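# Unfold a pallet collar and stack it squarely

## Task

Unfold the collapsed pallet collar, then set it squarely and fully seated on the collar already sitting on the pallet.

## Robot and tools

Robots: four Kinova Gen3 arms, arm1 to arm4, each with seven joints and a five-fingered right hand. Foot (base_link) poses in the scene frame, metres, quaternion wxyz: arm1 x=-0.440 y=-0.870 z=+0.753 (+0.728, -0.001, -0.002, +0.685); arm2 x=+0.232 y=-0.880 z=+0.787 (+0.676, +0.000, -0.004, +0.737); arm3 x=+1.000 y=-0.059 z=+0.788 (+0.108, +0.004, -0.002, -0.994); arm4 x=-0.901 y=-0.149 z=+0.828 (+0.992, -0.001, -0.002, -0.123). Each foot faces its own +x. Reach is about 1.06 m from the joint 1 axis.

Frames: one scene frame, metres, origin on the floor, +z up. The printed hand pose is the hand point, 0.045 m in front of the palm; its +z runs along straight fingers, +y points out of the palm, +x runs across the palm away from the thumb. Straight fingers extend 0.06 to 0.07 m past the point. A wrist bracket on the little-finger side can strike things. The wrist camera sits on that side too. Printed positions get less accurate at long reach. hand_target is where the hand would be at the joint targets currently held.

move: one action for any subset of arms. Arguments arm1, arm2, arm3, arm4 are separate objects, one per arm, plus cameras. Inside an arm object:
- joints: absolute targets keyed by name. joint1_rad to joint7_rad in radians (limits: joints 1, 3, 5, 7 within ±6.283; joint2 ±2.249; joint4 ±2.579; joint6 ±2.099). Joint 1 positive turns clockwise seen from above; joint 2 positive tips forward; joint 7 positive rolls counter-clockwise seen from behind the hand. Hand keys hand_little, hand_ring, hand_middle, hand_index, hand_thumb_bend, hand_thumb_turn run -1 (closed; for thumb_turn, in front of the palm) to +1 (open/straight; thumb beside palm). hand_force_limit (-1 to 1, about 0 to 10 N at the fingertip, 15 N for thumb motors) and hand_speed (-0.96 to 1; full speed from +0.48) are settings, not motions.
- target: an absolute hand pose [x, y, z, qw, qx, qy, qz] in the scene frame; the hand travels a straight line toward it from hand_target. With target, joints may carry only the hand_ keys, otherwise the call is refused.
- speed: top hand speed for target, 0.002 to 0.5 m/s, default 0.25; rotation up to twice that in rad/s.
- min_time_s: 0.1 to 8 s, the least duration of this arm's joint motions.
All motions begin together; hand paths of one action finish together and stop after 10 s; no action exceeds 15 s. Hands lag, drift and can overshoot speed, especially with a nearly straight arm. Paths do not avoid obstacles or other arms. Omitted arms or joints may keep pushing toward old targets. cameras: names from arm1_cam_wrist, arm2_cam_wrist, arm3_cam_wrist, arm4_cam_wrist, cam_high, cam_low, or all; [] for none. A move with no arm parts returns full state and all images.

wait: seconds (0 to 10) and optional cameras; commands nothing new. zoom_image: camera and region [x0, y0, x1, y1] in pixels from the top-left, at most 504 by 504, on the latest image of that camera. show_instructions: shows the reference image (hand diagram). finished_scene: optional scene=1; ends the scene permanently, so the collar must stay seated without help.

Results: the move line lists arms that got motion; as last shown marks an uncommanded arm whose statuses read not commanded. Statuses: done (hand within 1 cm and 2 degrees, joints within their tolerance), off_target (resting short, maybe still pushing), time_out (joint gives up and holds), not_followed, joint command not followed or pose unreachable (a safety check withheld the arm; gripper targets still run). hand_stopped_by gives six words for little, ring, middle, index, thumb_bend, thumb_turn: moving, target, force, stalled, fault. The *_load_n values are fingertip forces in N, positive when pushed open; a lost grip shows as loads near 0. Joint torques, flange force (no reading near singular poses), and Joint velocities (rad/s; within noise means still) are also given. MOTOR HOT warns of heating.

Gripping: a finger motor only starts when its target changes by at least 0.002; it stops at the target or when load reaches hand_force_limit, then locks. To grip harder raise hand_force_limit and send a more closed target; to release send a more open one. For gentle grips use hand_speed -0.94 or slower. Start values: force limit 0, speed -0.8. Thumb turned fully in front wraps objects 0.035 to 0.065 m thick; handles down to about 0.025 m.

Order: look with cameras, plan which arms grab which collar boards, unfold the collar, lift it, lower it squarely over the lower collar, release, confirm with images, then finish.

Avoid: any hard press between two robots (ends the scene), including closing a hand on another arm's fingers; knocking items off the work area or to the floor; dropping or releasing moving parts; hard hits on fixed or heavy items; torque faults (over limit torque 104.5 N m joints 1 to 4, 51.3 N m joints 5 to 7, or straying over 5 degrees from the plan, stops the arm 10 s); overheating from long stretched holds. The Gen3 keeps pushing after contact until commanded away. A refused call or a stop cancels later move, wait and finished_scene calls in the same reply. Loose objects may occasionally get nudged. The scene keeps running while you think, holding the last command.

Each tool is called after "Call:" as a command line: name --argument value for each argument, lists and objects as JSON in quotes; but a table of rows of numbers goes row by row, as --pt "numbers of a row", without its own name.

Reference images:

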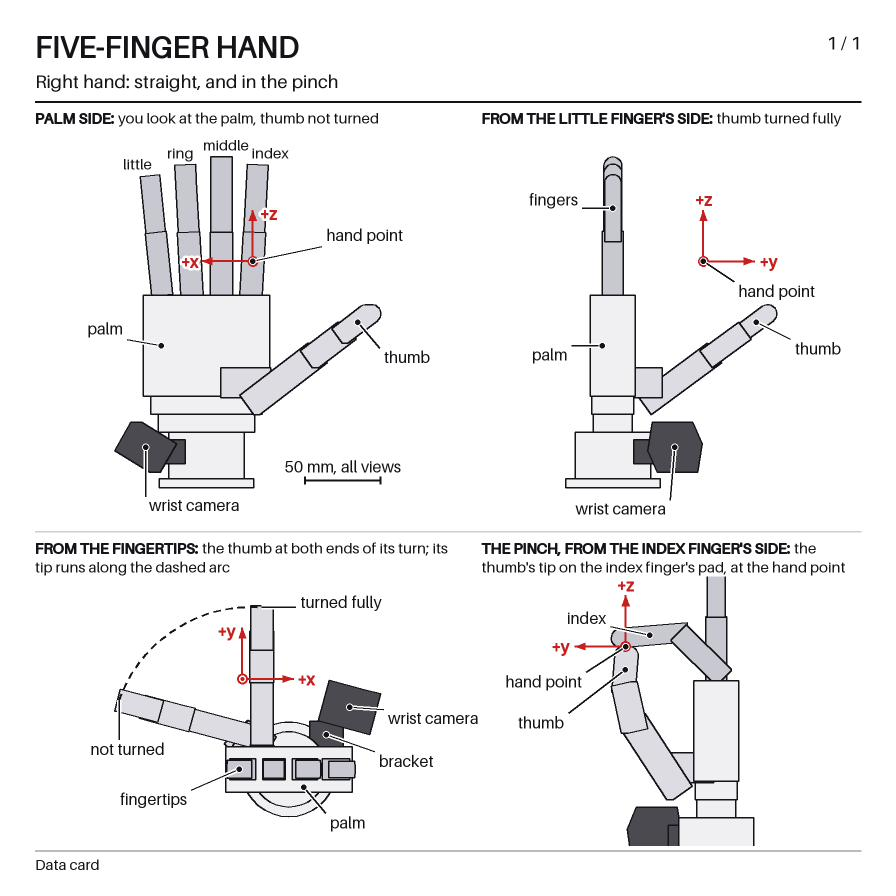

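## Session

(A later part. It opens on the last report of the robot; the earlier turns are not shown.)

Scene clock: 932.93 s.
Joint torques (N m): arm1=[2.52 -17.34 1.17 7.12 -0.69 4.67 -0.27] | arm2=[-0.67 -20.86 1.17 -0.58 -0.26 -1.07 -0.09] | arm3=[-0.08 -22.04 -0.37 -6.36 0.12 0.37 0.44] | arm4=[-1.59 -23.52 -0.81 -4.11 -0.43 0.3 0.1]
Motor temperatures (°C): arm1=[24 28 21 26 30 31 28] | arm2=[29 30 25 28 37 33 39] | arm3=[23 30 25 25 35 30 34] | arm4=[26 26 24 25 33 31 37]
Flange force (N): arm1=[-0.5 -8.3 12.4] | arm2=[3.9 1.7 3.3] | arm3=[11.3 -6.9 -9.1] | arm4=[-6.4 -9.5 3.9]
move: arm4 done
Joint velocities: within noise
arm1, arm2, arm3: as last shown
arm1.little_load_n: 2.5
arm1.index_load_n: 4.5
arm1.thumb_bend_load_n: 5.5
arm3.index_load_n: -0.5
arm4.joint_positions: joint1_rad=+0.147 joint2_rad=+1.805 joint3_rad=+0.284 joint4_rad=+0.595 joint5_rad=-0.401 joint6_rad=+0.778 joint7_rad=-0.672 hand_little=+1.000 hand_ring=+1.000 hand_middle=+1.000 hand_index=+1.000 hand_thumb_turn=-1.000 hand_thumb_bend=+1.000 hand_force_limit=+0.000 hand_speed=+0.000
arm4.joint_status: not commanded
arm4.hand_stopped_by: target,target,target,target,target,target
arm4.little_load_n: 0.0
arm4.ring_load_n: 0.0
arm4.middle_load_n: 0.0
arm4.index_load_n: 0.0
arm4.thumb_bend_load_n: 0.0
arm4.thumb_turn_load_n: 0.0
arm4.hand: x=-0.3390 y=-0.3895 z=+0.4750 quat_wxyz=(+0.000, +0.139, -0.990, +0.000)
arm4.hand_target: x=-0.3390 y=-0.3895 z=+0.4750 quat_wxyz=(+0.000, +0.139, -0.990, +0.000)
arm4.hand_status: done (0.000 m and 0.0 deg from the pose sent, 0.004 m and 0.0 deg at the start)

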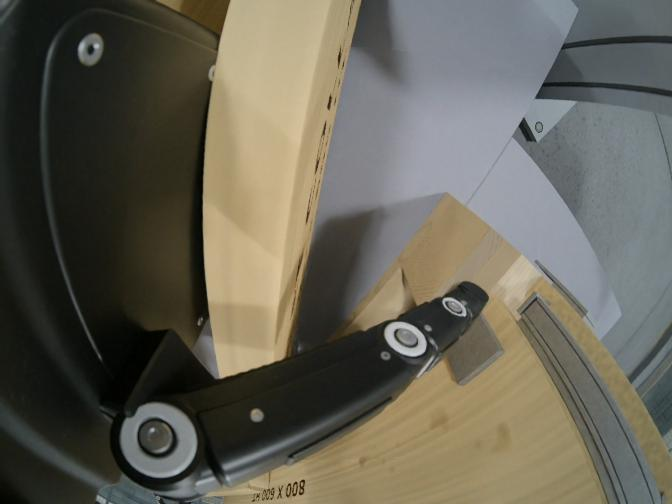

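Call:
move --arm4 '{"target": [-0.3417, -0.3872, 0.475, 0, -0.1607, 0.987, 0], "speed": 0.05}' --cameras '["arm4_cam_wrist"]'

Scene clock: 942.97 s.
Joint torques (N m): arm1=[2.54 -17.51 0.99 7.01 -0.73 4.58 -0.23] | arm2=[-0.65 -20.9 1.22 -0.55 -0.25 -1.03 -0.06] | arm3=[0.04 -21.99 -0.29 -6.26 0.16 0.41 0.43] | arm4=[-1.19 -23.95 -0.58 -4.34 -0.25 0.24 0.18]
Motor temperatures (°C): arm1=[24 28 21 26 30 32 28] | arm2=[29 30 25 28 37 33 39] | arm3=[23 31 25 25 35 30 34] | arm4=[26 26 24 25 33 31 37]
Flange force (N): arm1=[-0.8 -8.0 12.6] | arm2=[3.8 1.8 3.5] | arm3=[11.1 -6.5 -9.0] | arm4=[-5.8 -8.4 4.0]
move: arm4 done
Joint velocities: within noise
arm1, arm2, arm3: as last shown
arm1.index_load_n: 5.0
arm1.thumb_bend_load_n: 6.0
arm3.index_load_n: 0.0
arm4.joint_positions: joint1_rad=+0.145 joint2_rad=+1.802 joint3_rad=+0.277 joint4_rad=+0.601 joint5_rad=-0.393 joint6_rad=+0.774 joint7_rad=-0.632 hand_little=+1.000 hand_ring=+1.000 hand_middle=+1.000 hand_index=+1.000 hand_thumb_turn=-1.000 hand_thumb_bend=+1.000 hand_force_limit=+0.000 hand_speed=+0.000
arm4.joint_status: not commanded
arm4.hand_stopped_by: target,target,target,target,target,target
arm4.little_load_n: 0.0
arm4.ring_load_n: 0.0
arm4.middle_load_n: 0.0
arm4.index_load_n: 0.0
arm4.thumb_bend_load_n: 0.0
arm4.thumb_turn_load_n: 0.0
arm4.hand: x=-0.3417 y=-0.3872 z=+0.4750 quat_wxyz=(+0.000, +0.161, -0.987, +0.000)
arm4.hand_target: x=-0.3417 y=-0.3872 z=+0.4750 quat_wxyz=(+0.000, +0.161, -0.987, +0.000)
arm4.hand_status: done (0.000 m and 0.0 deg from the pose sent, 0.004 m and 2.5 deg at the start)

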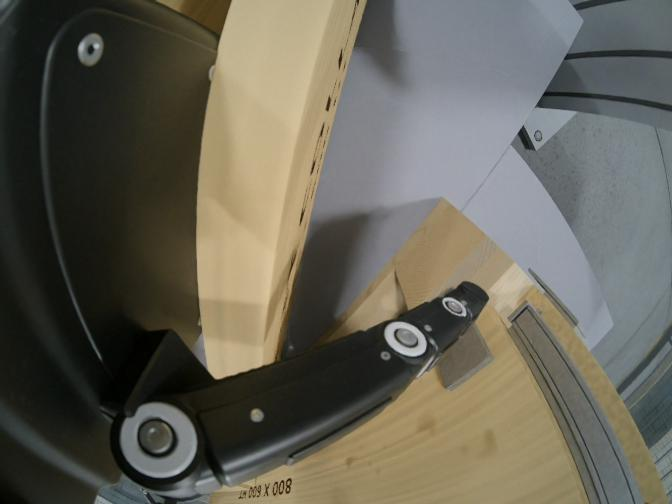

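Call:
move --arm4 '{"joints": {"hand_thumb_bend": -0.9, "hand_force_limit": -0.1, "hand_speed": -0.83}}' --cameras '[]'

Call:
move --arm4 '{"joints": {"hand_little": 0.5, "hand_ring": 0.5, "hand_middle": 0.5, "hand_index": 0.5, "hand_force_limit": -0.6, "hand_speed": -0.9}}' --cameras '["arm3_cam_wrist"]'

Call:
zoom_image --camera "arm3_cam_wrist" --region '[240, 0, 530, 480]'

Scene clock: 955.53 s.
Joint torques (N m): arm1=[2.49 -17.45 1.1 7.08 -0.72 4.6 -0.21] | arm2=[-0.58 -20.86 1.32 -0.51 -0.25 -1.06 -0.09] | arm3=[0.04 -22 -0.3 -6.31 0.14 0.4 0.43] | arm4=[-0.76 -24.7 -0.4 -4.78 -0.46 -0.21 -0.14]
Motor temperatures (°C): arm1=[24 28 21 26 30 32 28] | arm2=[29 30 25 28 37 33 39] | arm3=[23 31 25 25 35 30 34] | arm4=[26 27 24 25 33 31 37]
Flange force (N): arm1=[-0.5 -8.3 12.5] | arm2=[3.5 1.7 3.5] | arm3=[11.3 -6.7 -9.1] | arm4=[-5.6 -7.9 4.3]
move: arm4 off_target
Joint velocities: within noise
arm1, arm2, arm3: as last shown
arm1.middle_load_n: 3.5
arm4.joint_positions: joint1_rad=+0.145 joint2_rad=+1.802 joint3_rad=+0.277 joint4_rad=+0.601 joint5_rad=-0.393 joint6_rad=+0.774 joint7_rad=-0.632 hand_little=+1.000 hand_ring=+1.000 hand_middle=+1.000 hand_index=+1.000 hand_thumb_turn=-1.000 hand_thumb_bend=-0.367 hand_force_limit=-0.100 hand_speed=-0.830
arm4.joint_status: hand_thumb_bend off_target (ended at -0.367, target -0.900); the others done
arm4.hand_stopped_by: target,target,target,target,force,target
arm4.little_load_n: 0.0
arm4.ring_load_n: 0.0
arm4.middle_load_n: 0.0
arm4.index_load_n: 0.0
arm4.thumb_bend_load_n: 7.5
arm4.thumb_turn_load_n: 0.0
arm4.hand: x=-0.3417 y=-0.3872 z=+0.4750 quat_wxyz=(+0.000, +0.161, -0.987, +0.000)
arm4.hand_target: x=-0.3417 y=-0.3872 z=+0.4750 quat_wxyz=(+0.000, +0.161, -0.987, +0.000)
arm4.hand_status: not commanded

Scene clock: 957.50 s.
Joint torques (N m): arm1=[2.44 -17.62 0.84 6.82 -0.68 4.49 -0.21] | arm2=[-0.54 -20.98 1.25 -0.63 -0.26 -1.06 -0.09] | arm3=[0.11 -21.97 -0.27 -6.26 0.17 0.44 0.45] | arm4=[-1.85 -25.56 -1.42 -4.49 -0.83 0.9 -0.01]
Motor temperatures (°C): arm1=[24 28 21 26 30 32 28] | arm2=[29 30 25 28 37 33 39] | arm3=[23 31 25 25 35 30 34] | arm4=[26 27 24 25 33 31 37]
Flange force (N): arm1=[-0.9 -7.5 12.5] | arm2=[3.7 2.0 3.5] | arm3=[11.4 -6.5 -9.1] | arm4=[-5.7 -10.3 7.9]
move: arm4 off_target
Joint velocities: within noise
arm1.joint_positions: joint1_rad=+0.610 joint2_rad=+1.400 joint3_rad=-0.047 joint4_rad=+1.677 joint5_rad=+0.567 joint6_rad=+0.082 joint7_rad=-0.023 hand_little=+0.853 hand_ring=+0.862 hand_middle=+0.863 hand_index=+0.834 hand_thumb_turn=-1.000 hand_thumb_bend=-0.308 hand_force_limit=-0.600 hand_speed=-0.900
arm1.joint_status: not commanded
arm1.hand_stopped_by: force,force,force,force,force,target
arm1.little_load_n: 2.5
arm1.ring_load_n: 4.0
arm1.middle_load_n: 4.0
arm1.index_load_n: 5.0
arm1.thumb_bend_load_n: 5.5
arm1.thumb_turn_load_n: 0.0
arm1.hand: x=-0.2000 y=-0.5915 z=+0.4750 quat_wxyz=(+0.000, +0.998, -0.060, +0.000)
arm1.hand_target: x=-0.2000 y=-0.5915 z=+0.4750 quat_wxyz=(+0.000, +0.998, -0.060, +0.000)
arm1.hand_status: not commanded
arm2.joint_positions: joint1_rad=-0.418 joint2_rad=+1.492 joint3_rad=-0.006 joint4_rad=+1.827 joint5_rad=+0.003 joint6_rad=-0.175 joint7_rad=-0.596 hand_little=+0.843 hand_ring=+0.862 hand_middle=+1.000 hand_index=+0.853 hand_thumb_turn=-1.000 hand_thumb_bend=-0.327 hand_force_limit=-0.600 hand_speed=-0.900
arm2.joint_status: not commanded
arm2.hand_stopped_by: force,force,fault,force,force,target
arm2.little_load_n: 0.5
arm2.ring_load_n: 2.0
arm2.middle_load_n: 0.0
arm2.index_load_n: 3.0
arm2.thumb_bend_load_n: 13.0
arm2.thumb_turn_load_n: 0.5
arm2.hand: x=+0.0400 y=-0.6080 z=+0.4750 quat_wxyz=(+0.000, +0.999, -0.044, +0.000)
arm2.hand_target: x=+0.0400 y=-0.6080 z=+0.4750 quat_wxyz=(+0.000, +0.999, -0.044, +0.000)
arm2.hand_status: not commanded
arm3: as last shown
arm3.thumb_bend_load_n: -0.5
arm3.thumb_turn_load_n: 0.5
arm4.joint_positions: joint1_rad=+0.145 joint2_rad=+1.802 joint3_rad=+0.277 joint4_rad=+0.601 joint5_rad=-0.393 joint6_rad=+0.774 joint7_rad=-0.632 hand_little=+0.825 hand_ring=+0.852 hand_middle=+0.862 hand_index=+0.844 hand_thumb_turn=-1.000 hand_thumb_bend=-0.367 hand_force_limit=-0.600 hand_speed=-0.900
arm4.joint_status: hand_little off_target (ended at +0.825, target +0.500); hand_ring off_target (ended at +0.852, target +0.500); hand_middle off_target (ended at +0.862, target +0.500); hand_index off_target (ended at +0.844, target +0.500); the others done
arm4.hand_stopped_by: force,force,force,force,force,target
arm4.little_load_n: 3.0
arm4.ring_load_n: 2.0
arm4.middle_load_n: 2.5
arm4.index_load_n: 3.0
arm4.thumb_bend_load_n: 7.5
arm4.thumb_turn_load_n: 0.0
arm4.hand: x=-0.3417 y=-0.3872 z=+0.4750 quat_wxyz=(+0.000, +0.161, -0.987, +0.000)
arm4.hand_target: x=-0.3417 y=-0.3872 z=+0.4750 quat_wxyz=(+0.000, +0.161, -0.987, +0.000)
arm4.hand_status: not commanded

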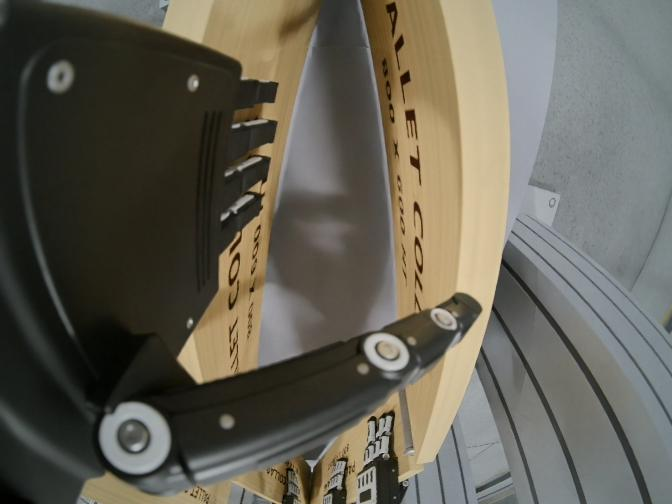

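Scaled by 1.050 from the camera's image (finer frame: 960x720).

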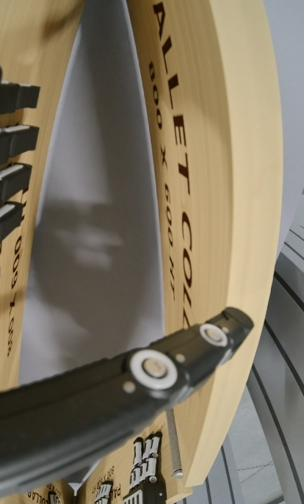

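Call:
move --arm3 '{"target": [0.41, -0.441, 0.62, 0, 0.99905, -0.0436, 0], "speed": 0.15}' --cameras '[]'

Call:
move --arm3 '{"target": [0.46, -0.50, 0.62, 0, 0.9877, 0.1564, 0], "speed": 0.15}' --cameras '["arm3_cam_wrist", "cam_high"]'

Call:
zoom_image --camera "arm3_cam_wrist" --region '[190, 0, 430, 300]'

Scene clock: 967.63 s.
Joint torques (N m): arm1=[2.14 -17.96 0.71 6.29 -0.63 4.25 -0.17] | arm2=[-0.45 -21.09 1.58 -0.91 -0.28 -1.22 -0.1] | arm3=[-0.65 -22.11 -0.7 -6.64 -0.03 0.14 0.48] | arm4=[-1.72 -25.35 -1.26 -4.37 -0.8 0.97 0.03]
Motor temperatures (°C): arm1=[24 28 21 26 30 32 28] | arm2=[29 30 25 28 37 33 39] | arm3=[23 31 25 25 35 30 34] | arm4=[26 27 24 25 33 31 37]
Flange force (N): arm1=[-0.8 -6.6 12.1] | arm2=[3.6 2.5 3.1] | arm3=[8.2 -5.8 -5.9] | arm4=[-5.8 -10.0 7.7]
move: arm3 done
Joint velocities: within noise
arm1, arm2, arm4: as last shown
arm1.middle_load_n: 3.5
arm1.thumb_bend_load_n: 6.0
arm2.middle_load_n: -0.5
arm2.index_load_n: 2.5
arm2.thumb_bend_load_n: 13.5
arm3.joint_positions: joint1_rad=-0.375 joint2_rad=+1.362 joint3_rad=+0.049 joint4_rad=+0.965 joint5_rad=-0.055 joint6_rad=+0.811 joint7_rad=-2.201 hand_little=+1.000 hand_ring=+1.000 hand_middle=+1.000 hand_index=+1.000 hand_thumb_turn=-1.000 hand_thumb_bend=+1.000 hand_force_limit=+0.000 hand_speed=+0.000
arm3.joint_status: not commanded
arm3.hand_stopped_by: target,target,target,target,target,target
arm3.little_load_n: 0.0
arm3.ring_load_n: 0.0
arm3.middle_load_n: 0.0
arm3.index_load_n: 0.0
arm3.thumb_bend_load_n: 0.0
arm3.thumb_turn_load_n: 0.0
arm3.hand: x=+0.4100 y=-0.4410 z=+0.6200 quat_wxyz=(+0.000, -0.999, +0.044, +0.000)
arm3.hand_target: x=+0.4100 y=-0.4410 z=+0.6200 quat_wxyz=(+0.000, -0.999, +0.044, +0.000)
arm3.hand_status: done (0.000 m and 0.0 deg from the pose sent, 0.111 m and 0.0 deg at the start)
arm4.little_load_n: 2.5
arm4.thumb_bend_load_n: 8.0

Scene clock: 969.50 s.
Joint torques (N m): arm1=[2.2 -17.89 0.68 6.27 -0.66 4.2 -0.19] | arm2=[-0.49 -21.02 1.6 -1.01 -0.26 -1.25 -0.02] | arm3=[-0.66 -22.3 -1.18 -6.79 -0.03 0.15 0.5] | arm4=[-1.77 -25.36 -1.22 -4.46 -0.78 0.97 -0.01]
Motor temperatures (°C): arm1=[24 28 21 26 30 32 28] | arm2=[29 30 25 28 37 33 39] | arm3=[23 31 25 25 35 30 34] | arm4=[26 27 24 25 33 31 37]
Flange force (N): arm1=[-0.8 -6.7 12.0] | arm2=[3.7 2.6 2.7] | arm3=[10.5 -3.2 -5.9] | arm4=[-5.0 -9.4 7.3]
move: arm3 done
Joint velocities: within noise
arm1, arm2, arm4: as last shown
arm1.middle_load_n: 4.0
arm1.thumb_bend_load_n: 5.5
arm2.little_load_n: 0.0
arm2.middle_load_n: 0.0
arm2.thumb_bend_load_n: 13.0
arm3.joint_positions: joint1_rad=-0.431 joint2_rad=+1.375 joint3_rad=-0.026 joint4_rad=+0.926 joint5_rad=+0.044 joint6_rad=+0.837 joint7_rad=-1.937 hand_little=+1.000 hand_ring=+1.000 hand_middle=+1.000 hand_index=+1.000 hand_thumb_turn=-1.000 hand_thumb_bend=+1.000 hand_force_limit=+0.000 hand_speed=+0.000
arm3.joint_status: not commanded
arm3.hand_stopped_by: target,target,target,target,target,target
arm3.little_load_n: 0.0
arm3.ring_load_n: 0.0
arm3.middle_load_n: 0.0
arm3.index_load_n: 0.0
arm3.thumb_bend_load_n: -0.5
arm3.thumb_turn_load_n: 0.0
arm3.hand: x=+0.4600 y=-0.5000 z=+0.6200 quat_wxyz=(+0.000, -0.988, -0.156, +0.000)
arm3.hand_target: x=+0.4600 y=-0.5000 z=+0.6200 quat_wxyz=(+0.000, -0.988, -0.156, +0.000)
arm3.hand_status: done (0.000 m and 0.0 deg from the pose sent, 0.077 m and 23.0 deg at the start)
arm4.little_load_n: 3.0
arm4.thumb_bend_load_n: 7.5

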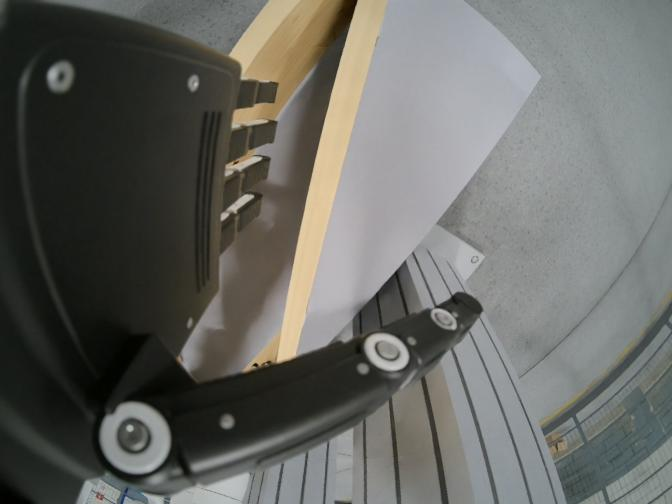

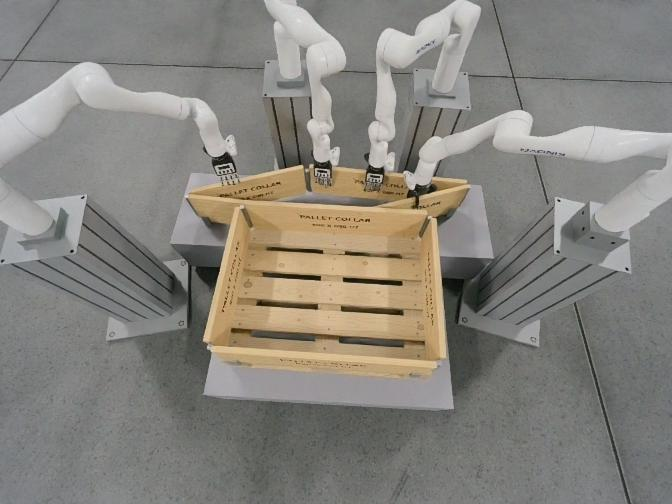

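Scaled by 1.680 from the camera's image (finer frame: 960x720).

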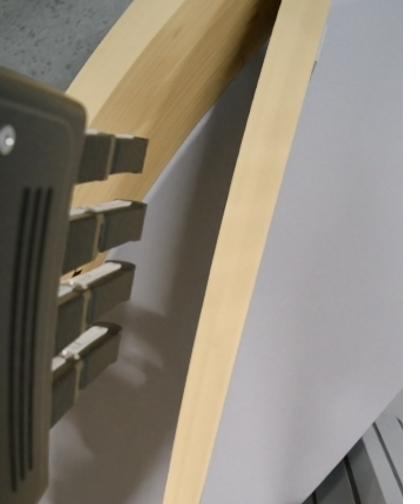

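Call:
move --arm3 '{"target": [0.503, -0.497, 0.535, 0, 0.9863, 0.165, 0], "speed": 0.12}' --cameras '["arm3_cam_wrist"]'

Call:
zoom_image --camera "arm3_cam_wrist" --region '[190, 0, 350, 240]'

Scene clock: 984.33 s.
Joint torques (N m): arm1=[2.16 -17.9 0.75 6.32 -0.71 4.14 -0.21] | arm2=[-0.47 -21.06 1.54 -0.85 -0.31 -1.25 -0.08] | arm3=[-0.67 -21.49 -1.18 -5.74 -0.05 0.14 0.47] | arm4=[-1.74 -25.32 -1.27 -4.36 -0.79 0.97 0.05]
Motor temperatures (°C): arm1=[24 28 21 26 30 32 28] | arm2=[29 30 25 28 37 33 39] | arm3=[23 31 25 25 35 30 34] | arm4=[26 27 24 25 33 31 37]
Flange force (N): arm1=[-0.3 -7.1 12.0] | arm2=[3.5 2.2 3.1] | arm3=[9.1 -3.0 -7.3] | arm4=[-5.8 -10.1 7.7]
move: arm3 done
Joint velocities: within noise
arm1, arm2, arm4: as last shown
arm1.thumb_bend_load_n: 6.0
arm3.joint_positions: joint1_rad=-0.467 joint2_rad=+1.486 joint3_rad=-0.023 joint4_rad=+0.996 joint5_rad=+0.051 joint6_rad=+0.656 joint7_rad=-1.964 hand_little=+1.000 hand_ring=+1.000 hand_middle=+1.000 hand_index=+1.000 hand_thumb_turn=-1.000 hand_thumb_bend=+1.000 hand_force_limit=+0.000 hand_speed=+0.000
arm3.joint_status: not commanded
arm3.hand_stopped_by: target,target,target,target,target,target
arm3.little_load_n: 0.0
arm3.ring_load_n: 0.0
arm3.middle_load_n: 0.0
arm3.index_load_n: 0.0
arm3.thumb_bend_load_n: -0.5
arm3.thumb_turn_load_n: 0.0
arm3.hand: x=+0.5030 y=-0.4970 z=+0.5350 quat_wxyz=(+0.000, -0.986, -0.165, +0.000)
arm3.hand_target: x=+0.5030 y=-0.4970 z=+0.5350 quat_wxyz=(+0.000, -0.986, -0.165, +0.000)
arm3.hand_status: done (0.000 m and 0.0 deg from the pose sent, 0.095 m and 1.0 deg at the start)
arm4.little_load_n: 2.5

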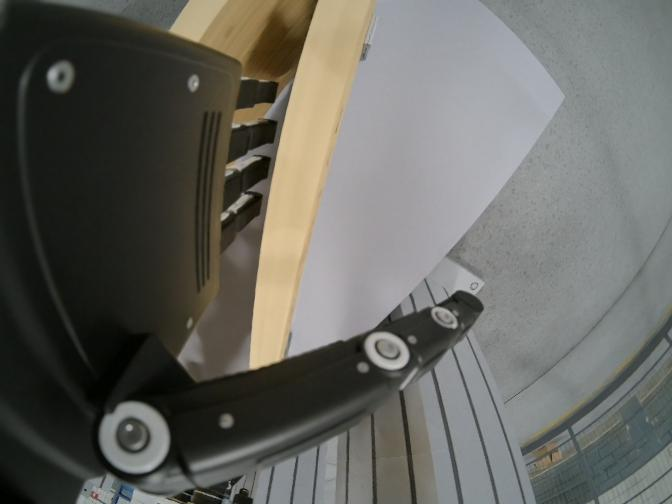

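Scaled by 2.100 from the camera's image (finer frame: 960x720).

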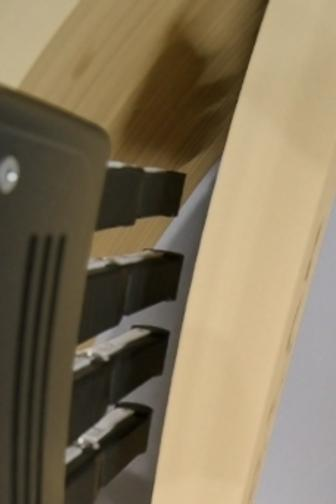

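Call:
move --arm3 '{"target": [0.5025, -0.495, 0.475, 0, 0.9903, 0.1392, 0], "speed": 0.08}' --cameras '["arm3_cam_wrist"]'

Scene clock: 997.50 s.
Joint torques (N m): arm1=[2.25 -17.97 0.7 6.29 -0.65 4.24 -0.15] | arm2=[-0.45 -21.04 1.51 -0.97 -0.31 -1.26 -0.07] | arm3=[-0.65 -21.41 -1.09 -5.62 -0.06 0.13 0.5] | arm4=[-1.77 -25.38 -1.23 -4.39 -0.78 0.95 0.02]
Motor temperatures (°C): arm1=[24 28 21 26 30 32 28] | arm2=[29 30 25 28 37 33 39] | arm3=[23 31 25 25 35 30 34] | arm4=[26 27 24 25 33 31 37]
Flange force (N): arm1=[-1.1 -6.6 12.2] | arm2=[3.6 2.5 2.8] | arm3=[9.5 -3.6 -8.6] | arm4=[-5.7 -10.1 7.7]
move: arm3 done
Joint velocities: within noise
arm1, arm2, arm4: as last shown
arm1.middle_load_n: 3.5
arm2.little_load_n: 0.5
arm2.thumb_bend_load_n: 13.5
arm3.joint_positions: joint1_rad=-0.472 joint2_rad=+1.622 joint3_rad=-0.013 joint4_rad=+0.876 joint5_rad=+0.035 joint6_rad=+0.640 joint7_rad=-2.007 hand_little=+1.000 hand_ring=+1.000 hand_middle=+1.000 hand_index=+1.000 hand_thumb_turn=-1.000 hand_thumb_bend=+1.000 hand_force_limit=+0.000 hand_speed=+0.000
arm3.joint_status: not commanded
arm3.hand_stopped_by: target,target,target,target,target,target
arm3.little_load_n: 0.0
arm3.ring_load_n: 0.0
arm3.middle_load_n: 0.0
arm3.index_load_n: 0.0
arm3.thumb_bend_load_n: 0.0
arm3.thumb_turn_load_n: 0.0
arm3.hand: x=+0.5025 y=-0.4950 z=+0.4750 quat_wxyz=(+0.000, -0.990, -0.139, +0.000)
arm3.hand_target: x=+0.5025 y=-0.4950 z=+0.4750 quat_wxyz=(+0.000, -0.990, -0.139, +0.000)
arm3.hand_status: done (0.000 m and 0.0 deg from the pose sent, 0.060 m and 3.0 deg at the start)

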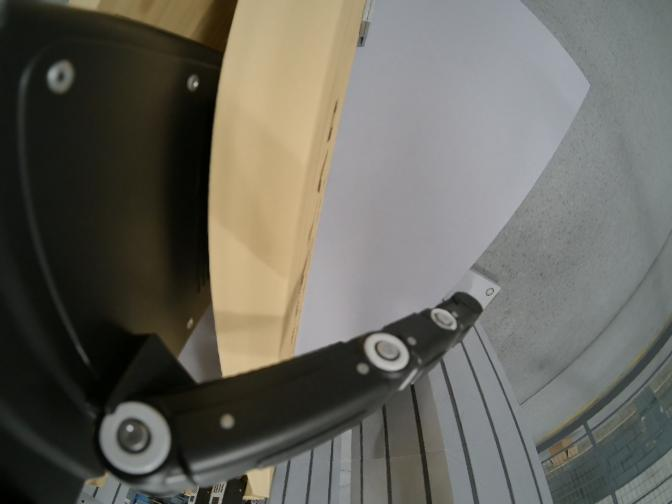

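Call:
move --arm3 '{"target": [0.5066, -0.5023, 0.475, 0, 0.9873, 0.159, 0], "speed": 0.05}' --cameras '["arm3_cam_wrist"]'

Scene clock: 1004.23 s.
Joint torques (N m): arm1=[2.18 -17.98 0.74 6.32 -0.65 4.2 -0.17] | arm2=[-0.48 -21.06 1.53 -0.87 -0.31 -1.26 -0.04] | arm3=[-0.66 -21.46 -1.13 -5.71 -0.05 0.14 0.49] | arm4=[-1.76 -25.34 -1.24 -4.31 -0.8 0.94 0.03]
Motor temperatures (°C): arm1=[24 28 21 26 30 32 28] | arm2=[29 30 25 28 37 33 39] | arm3=[23 31 25 25 35 30 34] | arm4=[26 27 24 25 33 31 37]
Flange force (N): arm1=[-0.7 -6.9 12.2] | arm2=[3.5 2.2 3.1] | arm3=[10.0 -3.5 -8.8] | arm4=[-6.1 -10.5 7.9]
move: arm3 done
Joint velocities: within noise
arm1, arm2, arm4: as last shown
arm1.middle_load_n: 4.0
arm1.thumb_bend_load_n: 5.5
arm1.thumb_turn_load_n: 0.5
arm2.little_load_n: 0.0
arm2.ring_load_n: 1.5
arm3.joint_positions: joint1_rad=-0.480 joint2_rad=+1.628 joint3_rad=-0.019 joint4_rad=+0.858 joint5_rad=+0.045 joint6_rad=+0.653 joint7_rad=-1.982 hand_little=+1.000 hand_ring=+1.000 hand_middle=+1.000 hand_index=+1.000 hand_thumb_turn=-1.000 hand_thumb_bend=+1.000 hand_force_limit=+0.000 hand_speed=+0.000
arm3.joint_status: not commanded
arm3.hand_stopped_by: target,target,target,target,target,target
arm3.little_load_n: 0.0
arm3.ring_load_n: 0.0
arm3.middle_load_n: 0.0
arm3.index_load_n: -0.5
arm3.thumb_bend_load_n: 0.0
arm3.thumb_turn_load_n: 0.0
arm3.hand: x=+0.5066 y=-0.5023 z=+0.4750 quat_wxyz=(+0.000, -0.987, -0.159, +0.000)
arm3.hand_target: x=+0.5066 y=-0.5023 z=+0.4750 quat_wxyz=(+0.000, -0.987, -0.159, +0.000)
arm3.hand_status: done (0.000 m and 0.0 deg from the pose sent, 0.008 m and 2.3 deg at the start)
arm4.little_load_n: 3.0
arm4.ring_load_n: 2.5

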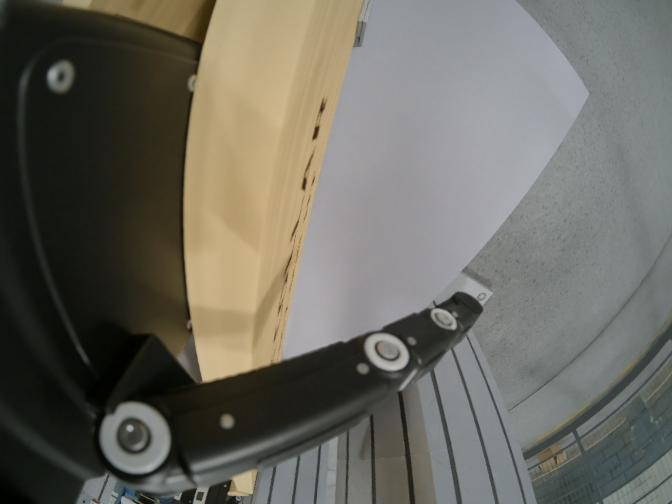

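Call:
move --arm3 '{"target": [0.507, -0.5036, 0.475, 0, 0.9873, 0.159, 0], "speed": 0.05}' --cameras '[]'

Call:
move --arm3 '{"joints": {"hand_thumb_bend": -0.9, "hand_force_limit": -0.1, "hand_speed": -0.83}}' --cameras '[]'

Call:
move --arm3 '{"joints": {"hand_little": 0.5, "hand_ring": 0.5, "hand_middle": 0.5, "hand_index": 0.5, "hand_force_limit": -0.6, "hand_speed": -0.9}}' --cameras '["arm3_cam_wrist", "cam_high"]'

Scene clock: 1011.60 s.
Joint torques (N m): arm1=[2.11 -18.29 0.6 5.96 -0.64 4.03 -0.14] | arm2=[-0.35 -21.31 1.81 -1.28 -0.3 -1.42 -0.08] | arm3=[-1.52 -21.69 -1.91 -6.03 -0.35 -0.03 0.44] | arm4=[-2.02 -25.44 -1.52 -4.31 -0.88 1.13 -0.03]
Motor temperatures (°C): arm1=[24 28 21 26 30 32 28] | arm2=[29 30 25 28 37 33 39] | arm3=[23 30 25 25 35 30 34] | arm4=[26 28 24 25 33 31 37]
Flange force (N): arm1=[-1.0 -6.3 12.2] | arm2=[3.6 3.1 2.8] | arm3=[10.2 -5.2 -9.0] | arm4=[-5.6 -10.7 8.2]
move: arm3 done
Joint velocities: within noise
arm1, arm2, arm4: as last shown
arm1.middle_load_n: 3.5
arm1.index_load_n: 4.5
arm1.thumb_bend_load_n: 6.0
arm1.thumb_turn_load_n: 0.0
arm2.index_load_n: 2.0
arm3.joint_positions: joint1_rad=-0.482 joint2_rad=+1.629 joint3_rad=-0.019 joint4_rad=+0.855 joint5_rad=+0.045 joint6_rad=+0.655 joint7_rad=-1.984 hand_little=+1.000 hand_ring=+1.000 hand_middle=+1.000 hand_index=+1.000 hand_thumb_turn=-1.000 hand_thumb_bend=+1.000 hand_force_limit=+0.000 hand_speed=+0.000
arm3.joint_status: not commanded
arm3.hand_stopped_by: target,target,target,target,target,target
arm3.little_load_n: 0.0
arm3.ring_load_n: 0.0
arm3.middle_load_n: 0.0
arm3.index_load_n: 0.0
arm3.thumb_bend_load_n: 0.0
arm3.thumb_turn_load_n: 0.0
arm3.hand: x=+0.5070 y=-0.5036 z=+0.4750 quat_wxyz=(+0.000, -0.987, -0.159, +0.000)
arm3.hand_target: x=+0.5070 y=-0.5036 z=+0.4750 quat_wxyz=(+0.000, -0.987, -0.159, +0.000)
arm3.hand_status: done (0.000 m and 0.0 deg from the pose sent, 0.001 m and 0.0 deg at the start)
arm4.little_load_n: 2.5
arm4.ring_load_n: 2.0

Scene clock: 1019.43 s.
Joint torques (N m): arm1=[2.01 -18.24 0.58 5.85 -0.67 4.03 -0.16] | arm2=[-0.31 -21.33 1.81 -1.18 -0.31 -1.43 -0.06] | arm3=[-1.27 -21.77 -1.83 -5.86 -0.49 0.08 0.2] | arm4=[-2.05 -25.4 -1.54 -4.3 -0.9 1.13 -0.05]
Motor temperatures (°C): arm1=[24 28 21 26 30 32 28] | arm2=[29 30 25 28 37 33 39] | arm3=[23 30 25 25 35 30 34] | arm4=[26 28 24 25 33 31 37]
Flange force (N): arm1=[-0.8 -5.9 11.9] | arm2=[3.4 2.8 3.1] | arm3=[9.5 -4.9 -8.4] | arm4=[-5.5 -10.7 8.1]
move: arm3 off_target
Joint velocities: within noise
arm1, arm2, arm4: as last shown
arm1.middle_load_n: 4.0
arm1.index_load_n: 5.0
arm1.thumb_bend_load_n: 5.5
arm3.joint_positions: joint1_rad=-0.482 joint2_rad=+1.629 joint3_rad=-0.019 joint4_rad=+0.855 joint5_rad=+0.045 joint6_rad=+0.655 joint7_rad=-1.984 hand_little=+1.000 hand_ring=+1.000 hand_middle=+1.000 hand_index=+1.000 hand_thumb_turn=-1.000 hand_thumb_bend=-0.360 hand_force_limit=-0.100 hand_speed=-0.830
arm3.joint_status: hand_thumb_bend off_target (ended at -0.360, target -0.900); the others done
arm3.hand_stopped_by: target,target,target,target,force,target
arm3.little_load_n: 0.0
arm3.ring_load_n: 0.0
arm3.middle_load_n: 0.0
arm3.index_load_n: 0.0
arm3.thumb_bend_load_n: 7.5
arm3.thumb_turn_load_n: 0.5
arm3.hand: x=+0.5070 y=-0.5036 z=+0.4750 quat_wxyz=(+0.000, -0.987, -0.159, +0.000)
arm3.hand_target: x=+0.5070 y=-0.5036 z=+0.4750 quat_wxyz=(+0.000, -0.987, -0.159, +0.000)
arm3.hand_status: not commanded
arm4.little_load_n: 3.0

Scene clock: 1021.40 s.
Joint torques (N m): arm1=[2.36 -18.16 0.86 6.08 -0.65 4.16 -0.17] | arm2=[-0.46 -21.16 1.9 -1.09 -0.24 -1.34 -0.04] | arm3=[-1.89 -22.26 -2.7 -5.85 -0.78 0.15 0.39] | arm4=[-2 -25.49 -1.5 -4.35 -0.89 1.09 -0.03]
Motor temperatures (°C): arm1=[24 28 21 26 30 32 28] | arm2=[29 30 25 28 37 33 39] | arm3=[23 30 25 25 35 30 34] | arm4=[26 28 24 25 33 31 37]
Flange force (N): arm1=[-1.3 -6.6 12.2] | arm2=[3.5 2.7 2.8] | arm3=[8.8 -5.4 -7.2] | arm4=[-5.6 -10.6 8.2]
move: arm3 off_target
Joint velocities: within noise
arm1.joint_positions: joint1_rad=+0.610 joint2_rad=+1.400 joint3_rad=-0.047 joint4_rad=+1.677 joint5_rad=+0.567 joint6_rad=+0.082 joint7_rad=-0.023 hand_little=+0.853 hand_ring=+0.862 hand_middle=+0.863 hand_index=+0.834 hand_thumb_turn=-1.000 hand_thumb_bend=-0.308 hand_force_limit=-0.600 hand_speed=-0.900
arm1.joint_status: not commanded
arm1.hand_stopped_by: force,force,force,force,force,target
arm1.little_load_n: 2.5
arm1.ring_load_n: 4.0
arm1.middle_load_n: 4.0
arm1.index_load_n: 4.5
arm1.thumb_bend_load_n: 5.5
arm1.thumb_turn_load_n: 0.0
arm1.hand: x=-0.2000 y=-0.5915 z=+0.4750 quat_wxyz=(+0.000, +0.998, -0.060, +0.000)
arm1.hand_target: x=-0.2000 y=-0.5915 z=+0.4750 quat_wxyz=(+0.000, +0.998, -0.060, +0.000)
arm1.hand_status: not commanded
arm2.joint_positions: joint1_rad=-0.418 joint2_rad=+1.492 joint3_rad=-0.006 joint4_rad=+1.827 joint5_rad=+0.003 joint6_rad=-0.175 joint7_rad=-0.596 hand_little=+0.843 hand_ring=+0.862 hand_middle=+1.000 hand_index=+0.853 hand_thumb_turn=-1.000 hand_thumb_bend=-0.327 hand_force_limit=-0.600 hand_speed=-0.900
arm2.joint_status: not commanded
arm2.hand_stopped_by: force,force,fault,force,force,target
arm2.little_load_n: 0.0
arm2.ring_load_n: 1.5
arm2.middle_load_n: 0.0
arm2.index_load_n: 2.5
arm2.thumb_bend_load_n: 13.5
arm2.thumb_turn_load_n: 0.5
arm2.hand: x=+0.0400 y=-0.6080 z=+0.4750 quat_wxyz=(+0.000, +0.999, -0.044, +0.000)
arm2.hand_target: x=+0.0400 y=-0.6080 z=+0.4750 quat_wxyz=(+0.000, +0.999, -0.044, +0.000)
arm2.hand_status: not commanded
arm3.joint_positions: joint1_rad=-0.482 joint2_rad=+1.629 joint3_rad=-0.019 joint4_rad=+0.855 joint5_rad=+0.045 joint6_rad=+0.655 joint7_rad=-1.984 hand_little=+0.852 hand_ring=+0.871 hand_middle=+0.881 hand_index=+0.871 hand_thumb_turn=-1.000 hand_thumb_bend=-0.360 hand_force_limit=-0.600 hand_speed=-0.900
arm3.joint_status: hand_little off_target (ended at +0.852, target +0.500); hand_ring off_target (ended at +0.871, target +0.500); hand_middle off_target (ended at +0.881, target +0.500); hand_index off_target (ended at +0.871, target +0.500); the others done
arm3.hand_stopped_by: force,force,force,force,force,target
arm3.little_load_n: 2.0
arm3.ring_load_n: 3.5
arm3.middle_load_n: 2.5
arm3.index_load_n: 2.0
arm3.thumb_bend_load_n: 7.5
arm3.thumb_turn_load_n: 0.5
arm3.hand: x=+0.5070 y=-0.5036 z=+0.4750 quat_wxyz=(+0.000, -0.987, -0.159, +0.000)
arm3.hand_target: x=+0.5070 y=-0.5036 z=+0.4750 quat_wxyz=(+0.000, -0.987, -0.159, +0.000)
arm3.hand_status: not commanded
arm4.joint_positions: joint1_rad=+0.145 joint2_rad=+1.802 joint3_rad=+0.277 joint4_rad=+0.601 joint5_rad=-0.393 joint6_rad=+0.774 joint7_rad=-0.632 hand_little=+0.825 hand_ring=+0.852 hand_middle=+0.862 hand_index=+0.844 hand_thumb_turn=-1.000 hand_thumb_bend=-0.367 hand_force_limit=-0.600 hand_speed=-0.900
arm4.joint_status: not commanded
arm4.hand_stopped_by: force,force,force,force,force,target
arm4.little_load_n: 3.0
arm4.ring_load_n: 2.0
arm4.middle_load_n: 2.5
arm4.index_load_n: 3.0
arm4.thumb_bend_load_n: 7.5
arm4.thumb_turn_load_n: 0.0
arm4.hand: x=-0.3417 y=-0.3872 z=+0.4750 quat_wxyz=(+0.000, +0.161, -0.987, +0.000)
arm4.hand_target: x=-0.3417 y=-0.3872 z=+0.4750 quat_wxyz=(+0.000, +0.161, -0.987, +0.000)
arm4.hand_status: not commanded

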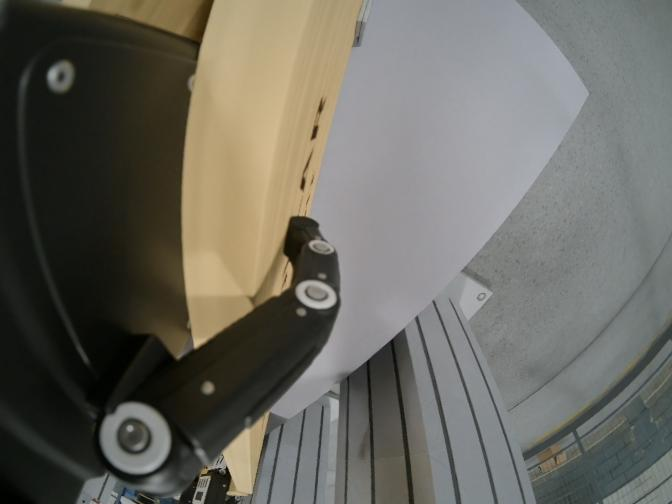

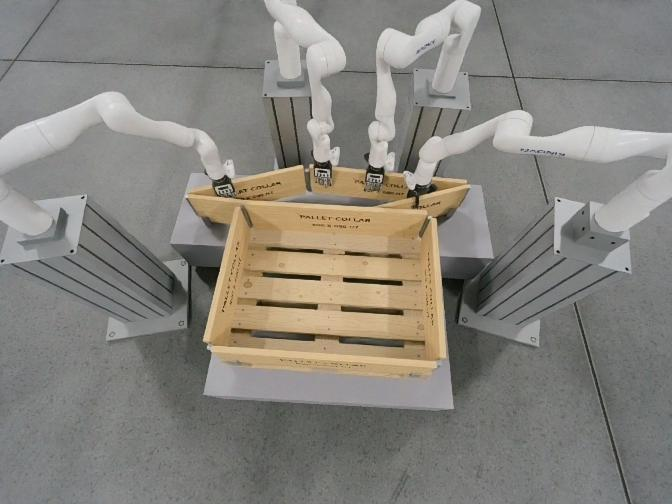

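Call:
move --arm1 '{"joints": {"hand_thumb_bend": -0.8, "hand_force_limit": 0.4, "hand_speed": -0.92}}' --arm3 '{"joints": {"hand_thumb_bend": -0.8, "hand_force_limit": 0.4, "hand_speed": -0.92}}' --arm4 '{"joints": {"hand_thumb_bend": -0.8, "hand_force_limit": 0.4, "hand_speed": -0.92}}' --cameras '[]'

Call:
move --arm1 '{"target": [-0.20, -0.5915, 0.495, 0, 0.9982, -0.06, 0], "speed": 0.05}' --arm2 '{"target": [0.04, -0.608, 0.495, 0, 0.99905, -0.0436, 0], "speed": 0.05}' --arm3 '{"target": [0.507, -0.5036, 0.495, 0, 0.9873, 0.159, 0], "speed": 0.05}' --arm4 '{"target": [-0.3417, -0.3872, 0.495, 0, -0.1607, 0.987, 0], "speed": 0.05}' --cameras '["all"]'

Scene clock: 1030.10 s.
Joint torques (N m): arm1=[2.26 -18.66 0.52 5.76 -0.88 3.94 -0.47] | arm2=[-0.31 -21.14 1.99 -0.95 -0.32 -1.31 -0.03] | arm3=[-1.64 -22.34 -2.6 -5.86 -0.82 0.17 0.3] | arm4=[-1.69 -25.67 -1.26 -4.5 -0.86 0.84 -0.11]
Motor temperatures (°C): arm1=[24 28 21 26 30 32 28] | arm2=[29 30 25 28 37 33 39] | arm3=[23 30 25 25 35 30 34] | arm4=[26 28 24 25 33 32 37]
Flange force (N): arm1=[-0.8 -5.9 12.7] | arm2=[3.1 2.6 3.1] | arm3=[8.8 -5.1 -7.0] | arm4=[-5.8 -10.2 8.1]
move: arm1 off_target; arm3 off_target; arm4 off_target
Joint velocities: within noise
arm1.joint_positions: joint1_rad=+0.610 joint2_rad=+1.400 joint3_rad=-0.047 joint4_rad=+1.677 joint5_rad=+0.567 joint6_rad=+0.082 joint7_rad=-0.023 hand_little=+0.853 hand_ring=+0.862 hand_middle=+0.863 hand_index=+0.834 hand_thumb_turn=-1.000 hand_thumb_bend=-0.326 hand_force_limit=+0.400 hand_speed=-0.920
arm1.joint_status: hand_thumb_bend off_target (ended at -0.326, target -0.800); the others done
arm1.hand_stopped_by: force,force,force,force,force,target
arm1.little_load_n: 2.5
arm1.ring_load_n: 4.5
arm1.middle_load_n: 3.5
arm1.index_load_n: 5.0
arm1.thumb_bend_load_n: 10.5
arm1.thumb_turn_load_n: 0.0
arm1.hand: x=-0.2000 y=-0.5915 z=+0.4750 quat_wxyz=(+0.000, +0.998, -0.060, +0.000)
arm1.hand_target: x=-0.2000 y=-0.5915 z=+0.4750 quat_wxyz=(+0.000, +0.998, -0.060, +0.000)
arm1.hand_status: not commanded
arm2: as last shown
arm3.joint_positions: joint1_rad=-0.482 joint2_rad=+1.629 joint3_rad=-0.019 joint4_rad=+0.855 joint5_rad=+0.045 joint6_rad=+0.655 joint7_rad=-1.984 hand_little=+0.852 hand_ring=+0.871 hand_middle=+0.881 hand_index=+0.871 hand_thumb_turn=-1.000 hand_thumb_bend=-0.375 hand_force_limit=+0.400 hand_speed=-0.920
arm3.joint_status: hand_thumb_bend off_target (ended at -0.375, target -0.800); the others done
arm3.hand_stopped_by: force,force,force,force,force,target
arm3.little_load_n: 2.0
arm3.ring_load_n: 3.5
arm3.middle_load_n: 2.5
arm3.index_load_n: 2.0
arm3.thumb_bend_load_n: 11.0
arm3.thumb_turn_load_n: 0.5
arm3.hand: x=+0.5070 y=-0.5036 z=+0.4750 quat_wxyz=(+0.000, -0.987, -0.159, +0.000)
arm3.hand_target: x=+0.5070 y=-0.5036 z=+0.4750 quat_wxyz=(+0.000, -0.987, -0.159, +0.000)
arm3.hand_status: not commanded
arm4.joint_positions: joint1_rad=+0.145 joint2_rad=+1.802 joint3_rad=+0.277 joint4_rad=+0.601 joint5_rad=-0.393 joint6_rad=+0.774 joint7_rad=-0.632 hand_little=+0.825 hand_ring=+0.852 hand_middle=+0.862 hand_index=+0.844 hand_thumb_turn=-1.000 hand_thumb_bend=-0.388 hand_force_limit=+0.400 hand_speed=-0.920
arm4.joint_status: hand_thumb_bend off_target (ended at -0.388, target -0.800); the others done
arm4.hand_stopped_by: force,force,force,force,force,target
arm4.little_load_n: 2.5
arm4.ring_load_n: 2.0
arm4.middle_load_n: 2.5
arm4.index_load_n: 3.0
arm4.thumb_bend_load_n: 10.5
arm4.thumb_turn_load_n: 0.0
arm4.hand: x=-0.3417 y=-0.3872 z=+0.4750 quat_wxyz=(+0.000, +0.161, -0.987, +0.000)
arm4.hand_target: x=-0.3417 y=-0.3872 z=+0.4750 quat_wxyz=(+0.000, +0.161, -0.987, +0.000)
arm4.hand_status: not commanded

Scene clock: 1031.07 s.
Joint torques (N m): arm1=[3.07 -20.46 1.95 4.93 -0.62 4.25 -0.25] | arm2=[0.04 -20.85 2.57 -0.77 -0.34 -1.1 -0.01] | arm3=[-1.54 -25.06 -2.48 -6.89 -0.78 0.01 0.29] | arm4=[-1.86 -27.29 -1.32 -4.4 -0.94 1.47 0.02]
Motor temperatures (°C): arm1=[24 28 21 26 30 32 28] | arm2=[29 30 25 28 37 33 39] | arm3=[23 30 25 25 35 30 34] | arm4=[26 28 24 25 33 32 37]
Flange force (N): arm1=[-3.6 -5.9 15.7] | arm2=[2.2 3.1 3.3] | arm3=[9.0 -5.0 -2.5] | arm4=[-5.8 -10.4 11.1]
move: arm1 done; arm2 done; arm3 done; arm4 done
Joint velocities: within noise
arm1.joint_positions: joint1_rad=+0.616 joint2_rad=+1.353 joint3_rad=-0.056 joint4_rad=+1.711 joint5_rad=+0.568 joint6_rad=+0.097 joint7_rad=-0.021 hand_little=+0.853 hand_ring=+0.863 hand_middle=+0.863 hand_index=+0.834 hand_thumb_turn=-1.000 hand_thumb_bend=-0.326 hand_force_limit=+0.400 hand_speed=-0.920
arm1.joint_status: not commanded
arm1.hand_stopped_by: force,force,force,force,force,target
arm1.little_load_n: 3.0
arm1.ring_load_n: 4.5
arm1.middle_load_n: 4.5
arm1.index_load_n: 5.5
arm1.thumb_bend_load_n: 9.5
arm1.thumb_turn_load_n: 0.5
arm1.hand: x=-0.2000 y=-0.5915 z=+0.4950 quat_wxyz=(+0.000, +0.998, -0.060, +0.000)
arm1.hand_target: x=-0.2000 y=-0.5915 z=+0.4950 quat_wxyz=(+0.000, +0.998, -0.060, +0.000)
arm1.hand_status: done (0.000 m and 0.0 deg from the pose sent, 0.020 m and 0.0 deg at the start)
arm2.joint_positions: joint1_rad=-0.418 joint2_rad=+1.443 joint3_rad=-0.006 joint4_rad=+1.869 joint5_rad=+0.003 joint6_rad=-0.168 joint7_rad=-0.596 hand_little=+0.843 hand_ring=+0.862 hand_middle=+1.000 hand_index=+0.853 hand_thumb_turn=-1.000 hand_thumb_bend=-0.327 hand_force_limit=-0.600 hand_speed=-0.900
arm2.joint_status: not commanded
arm2.hand_stopped_by: force,force,fault,force,force,target
arm2.little_load_n: 0.0
arm2.ring_load_n: 1.0
arm2.middle_load_n: 0.0
arm2.index_load_n: 2.0
arm2.thumb_bend_load_n: 13.0
arm2.thumb_turn_load_n: 1.0
arm2.hand: x=+0.0400 y=-0.6080 z=+0.4950 quat_wxyz=(+0.000, +0.999, -0.044, +0.000)
arm2.hand_target: x=+0.0400 y=-0.6080 z=+0.4950 quat_wxyz=(+0.000, +0.999, -0.044, +0.000)
arm2.hand_status: done (0.000 m and 0.0 deg from the pose sent, 0.020 m and 0.0 deg at the start)
arm3.joint_positions: joint1_rad=-0.482 joint2_rad=+1.580 joint3_rad=-0.019 joint4_rad=+0.907 joint5_rad=+0.045 joint6_rad=+0.652 joint7_rad=-1.985 hand_little=+0.852 hand_ring=+0.871 hand_middle=+0.881 hand_index=+0.871 hand_thumb_turn=-1.000 hand_thumb_bend=-0.374 hand_force_limit=+0.400 hand_speed=-0.920
arm3.joint_status: not commanded
arm3.hand_stopped_by: force,force,force,force,force,target
arm3.little_load_n: 2.0
arm3.ring_load_n: 3.0
arm3.middle_load_n: 2.5
arm3.index_load_n: 2.0
arm3.thumb_bend_load_n: 11.0
arm3.thumb_turn_load_n: 0.5
arm3.hand: x=+0.5070 y=-0.5036 z=+0.4950 quat_wxyz=(+0.000, -0.987, -0.159, +0.000)
arm3.hand_target: x=+0.5070 y=-0.5036 z=+0.4950 quat_wxyz=(+0.000, -0.987, -0.159, +0.000)
arm3.hand_status: done (0.000 m and 0.0 deg from the pose sent, 0.020 m and 0.0 deg at the start)
arm4.joint_positions: joint1_rad=+0.139 joint2_rad=+1.744 joint3_rad=+0.269 joint4_rad=+0.679 joint5_rad=-0.394 joint6_rad=+0.756 joint7_rad=-0.616 hand_little=+0.825 hand_ring=+0.853 hand_middle=+0.862 hand_index=+0.844 hand_thumb_turn=-1.000 hand_thumb_bend=-0.388 hand_force_limit=+0.400 hand_speed=-0.920
arm4.joint_status: not commanded
arm4.hand_stopped_by: force,force,force,force,force,target
arm4.little_load_n: 3.5
arm4.ring_load_n: 2.5
arm4.middle_load_n: 3.0
arm4.index_load_n: 3.5
arm4.thumb_bend_load_n: 10.0
arm4.thumb_turn_load_n: 1.0
arm4.hand: x=-0.3417 y=-0.3872 z=+0.4950 quat_wxyz=(+0.000, +0.161, -0.987, +0.000)
arm4.hand_target: x=-0.3417 y=-0.3872 z=+0.4950 quat_wxyz=(+0.000, +0.161, -0.987, +0.000)
arm4.hand_status: done (0.000 m and 0.0 deg from the pose sent, 0.020 m and 0.0 deg at the start)
pictures: arm1_cam_wrist, arm2_cam_wrist, arm3_cam_wrist, arm4_cam_wrist, cam_high, cam_low

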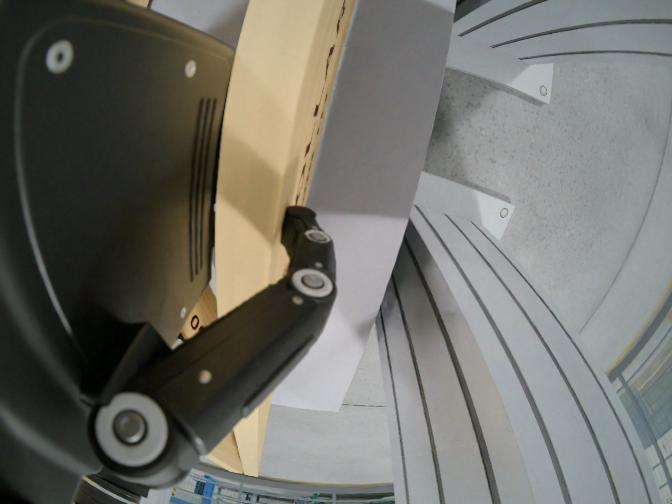

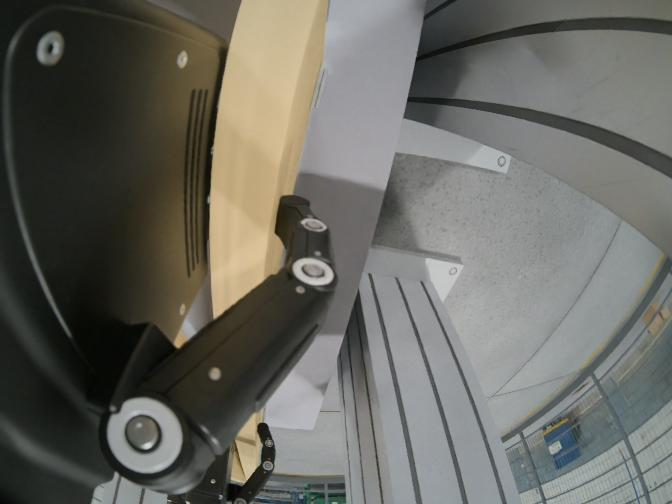

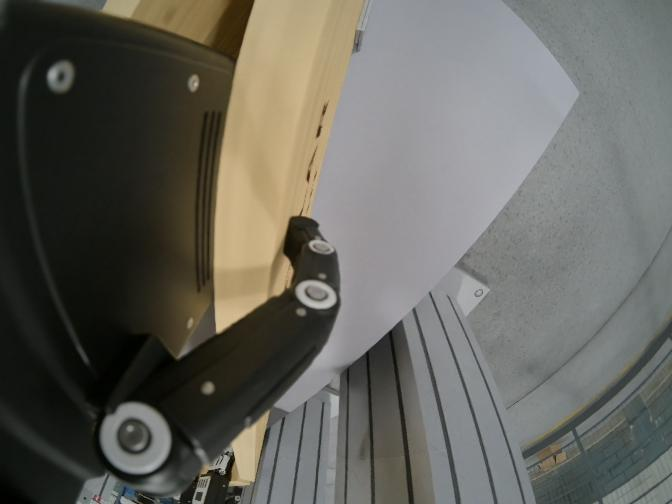

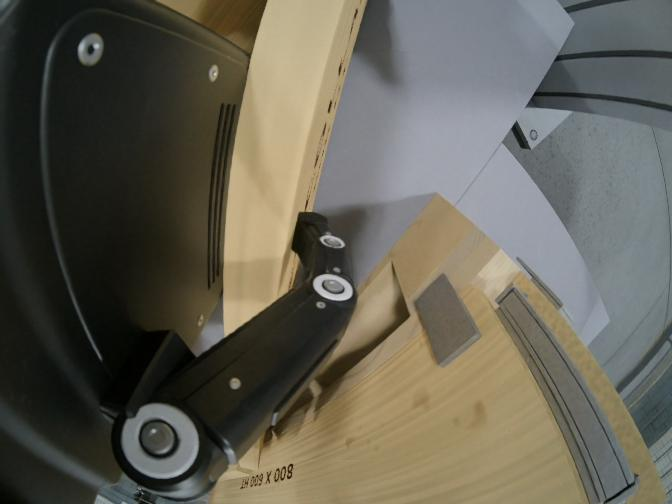

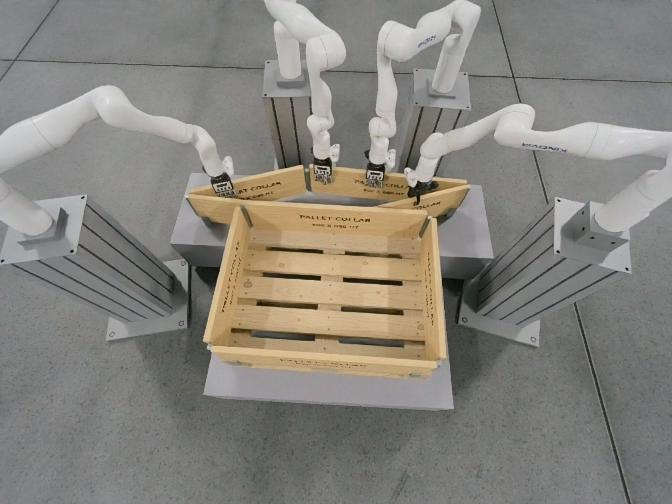

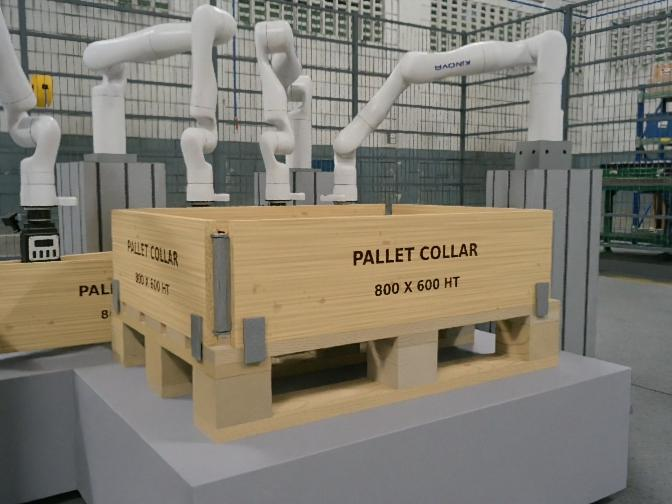

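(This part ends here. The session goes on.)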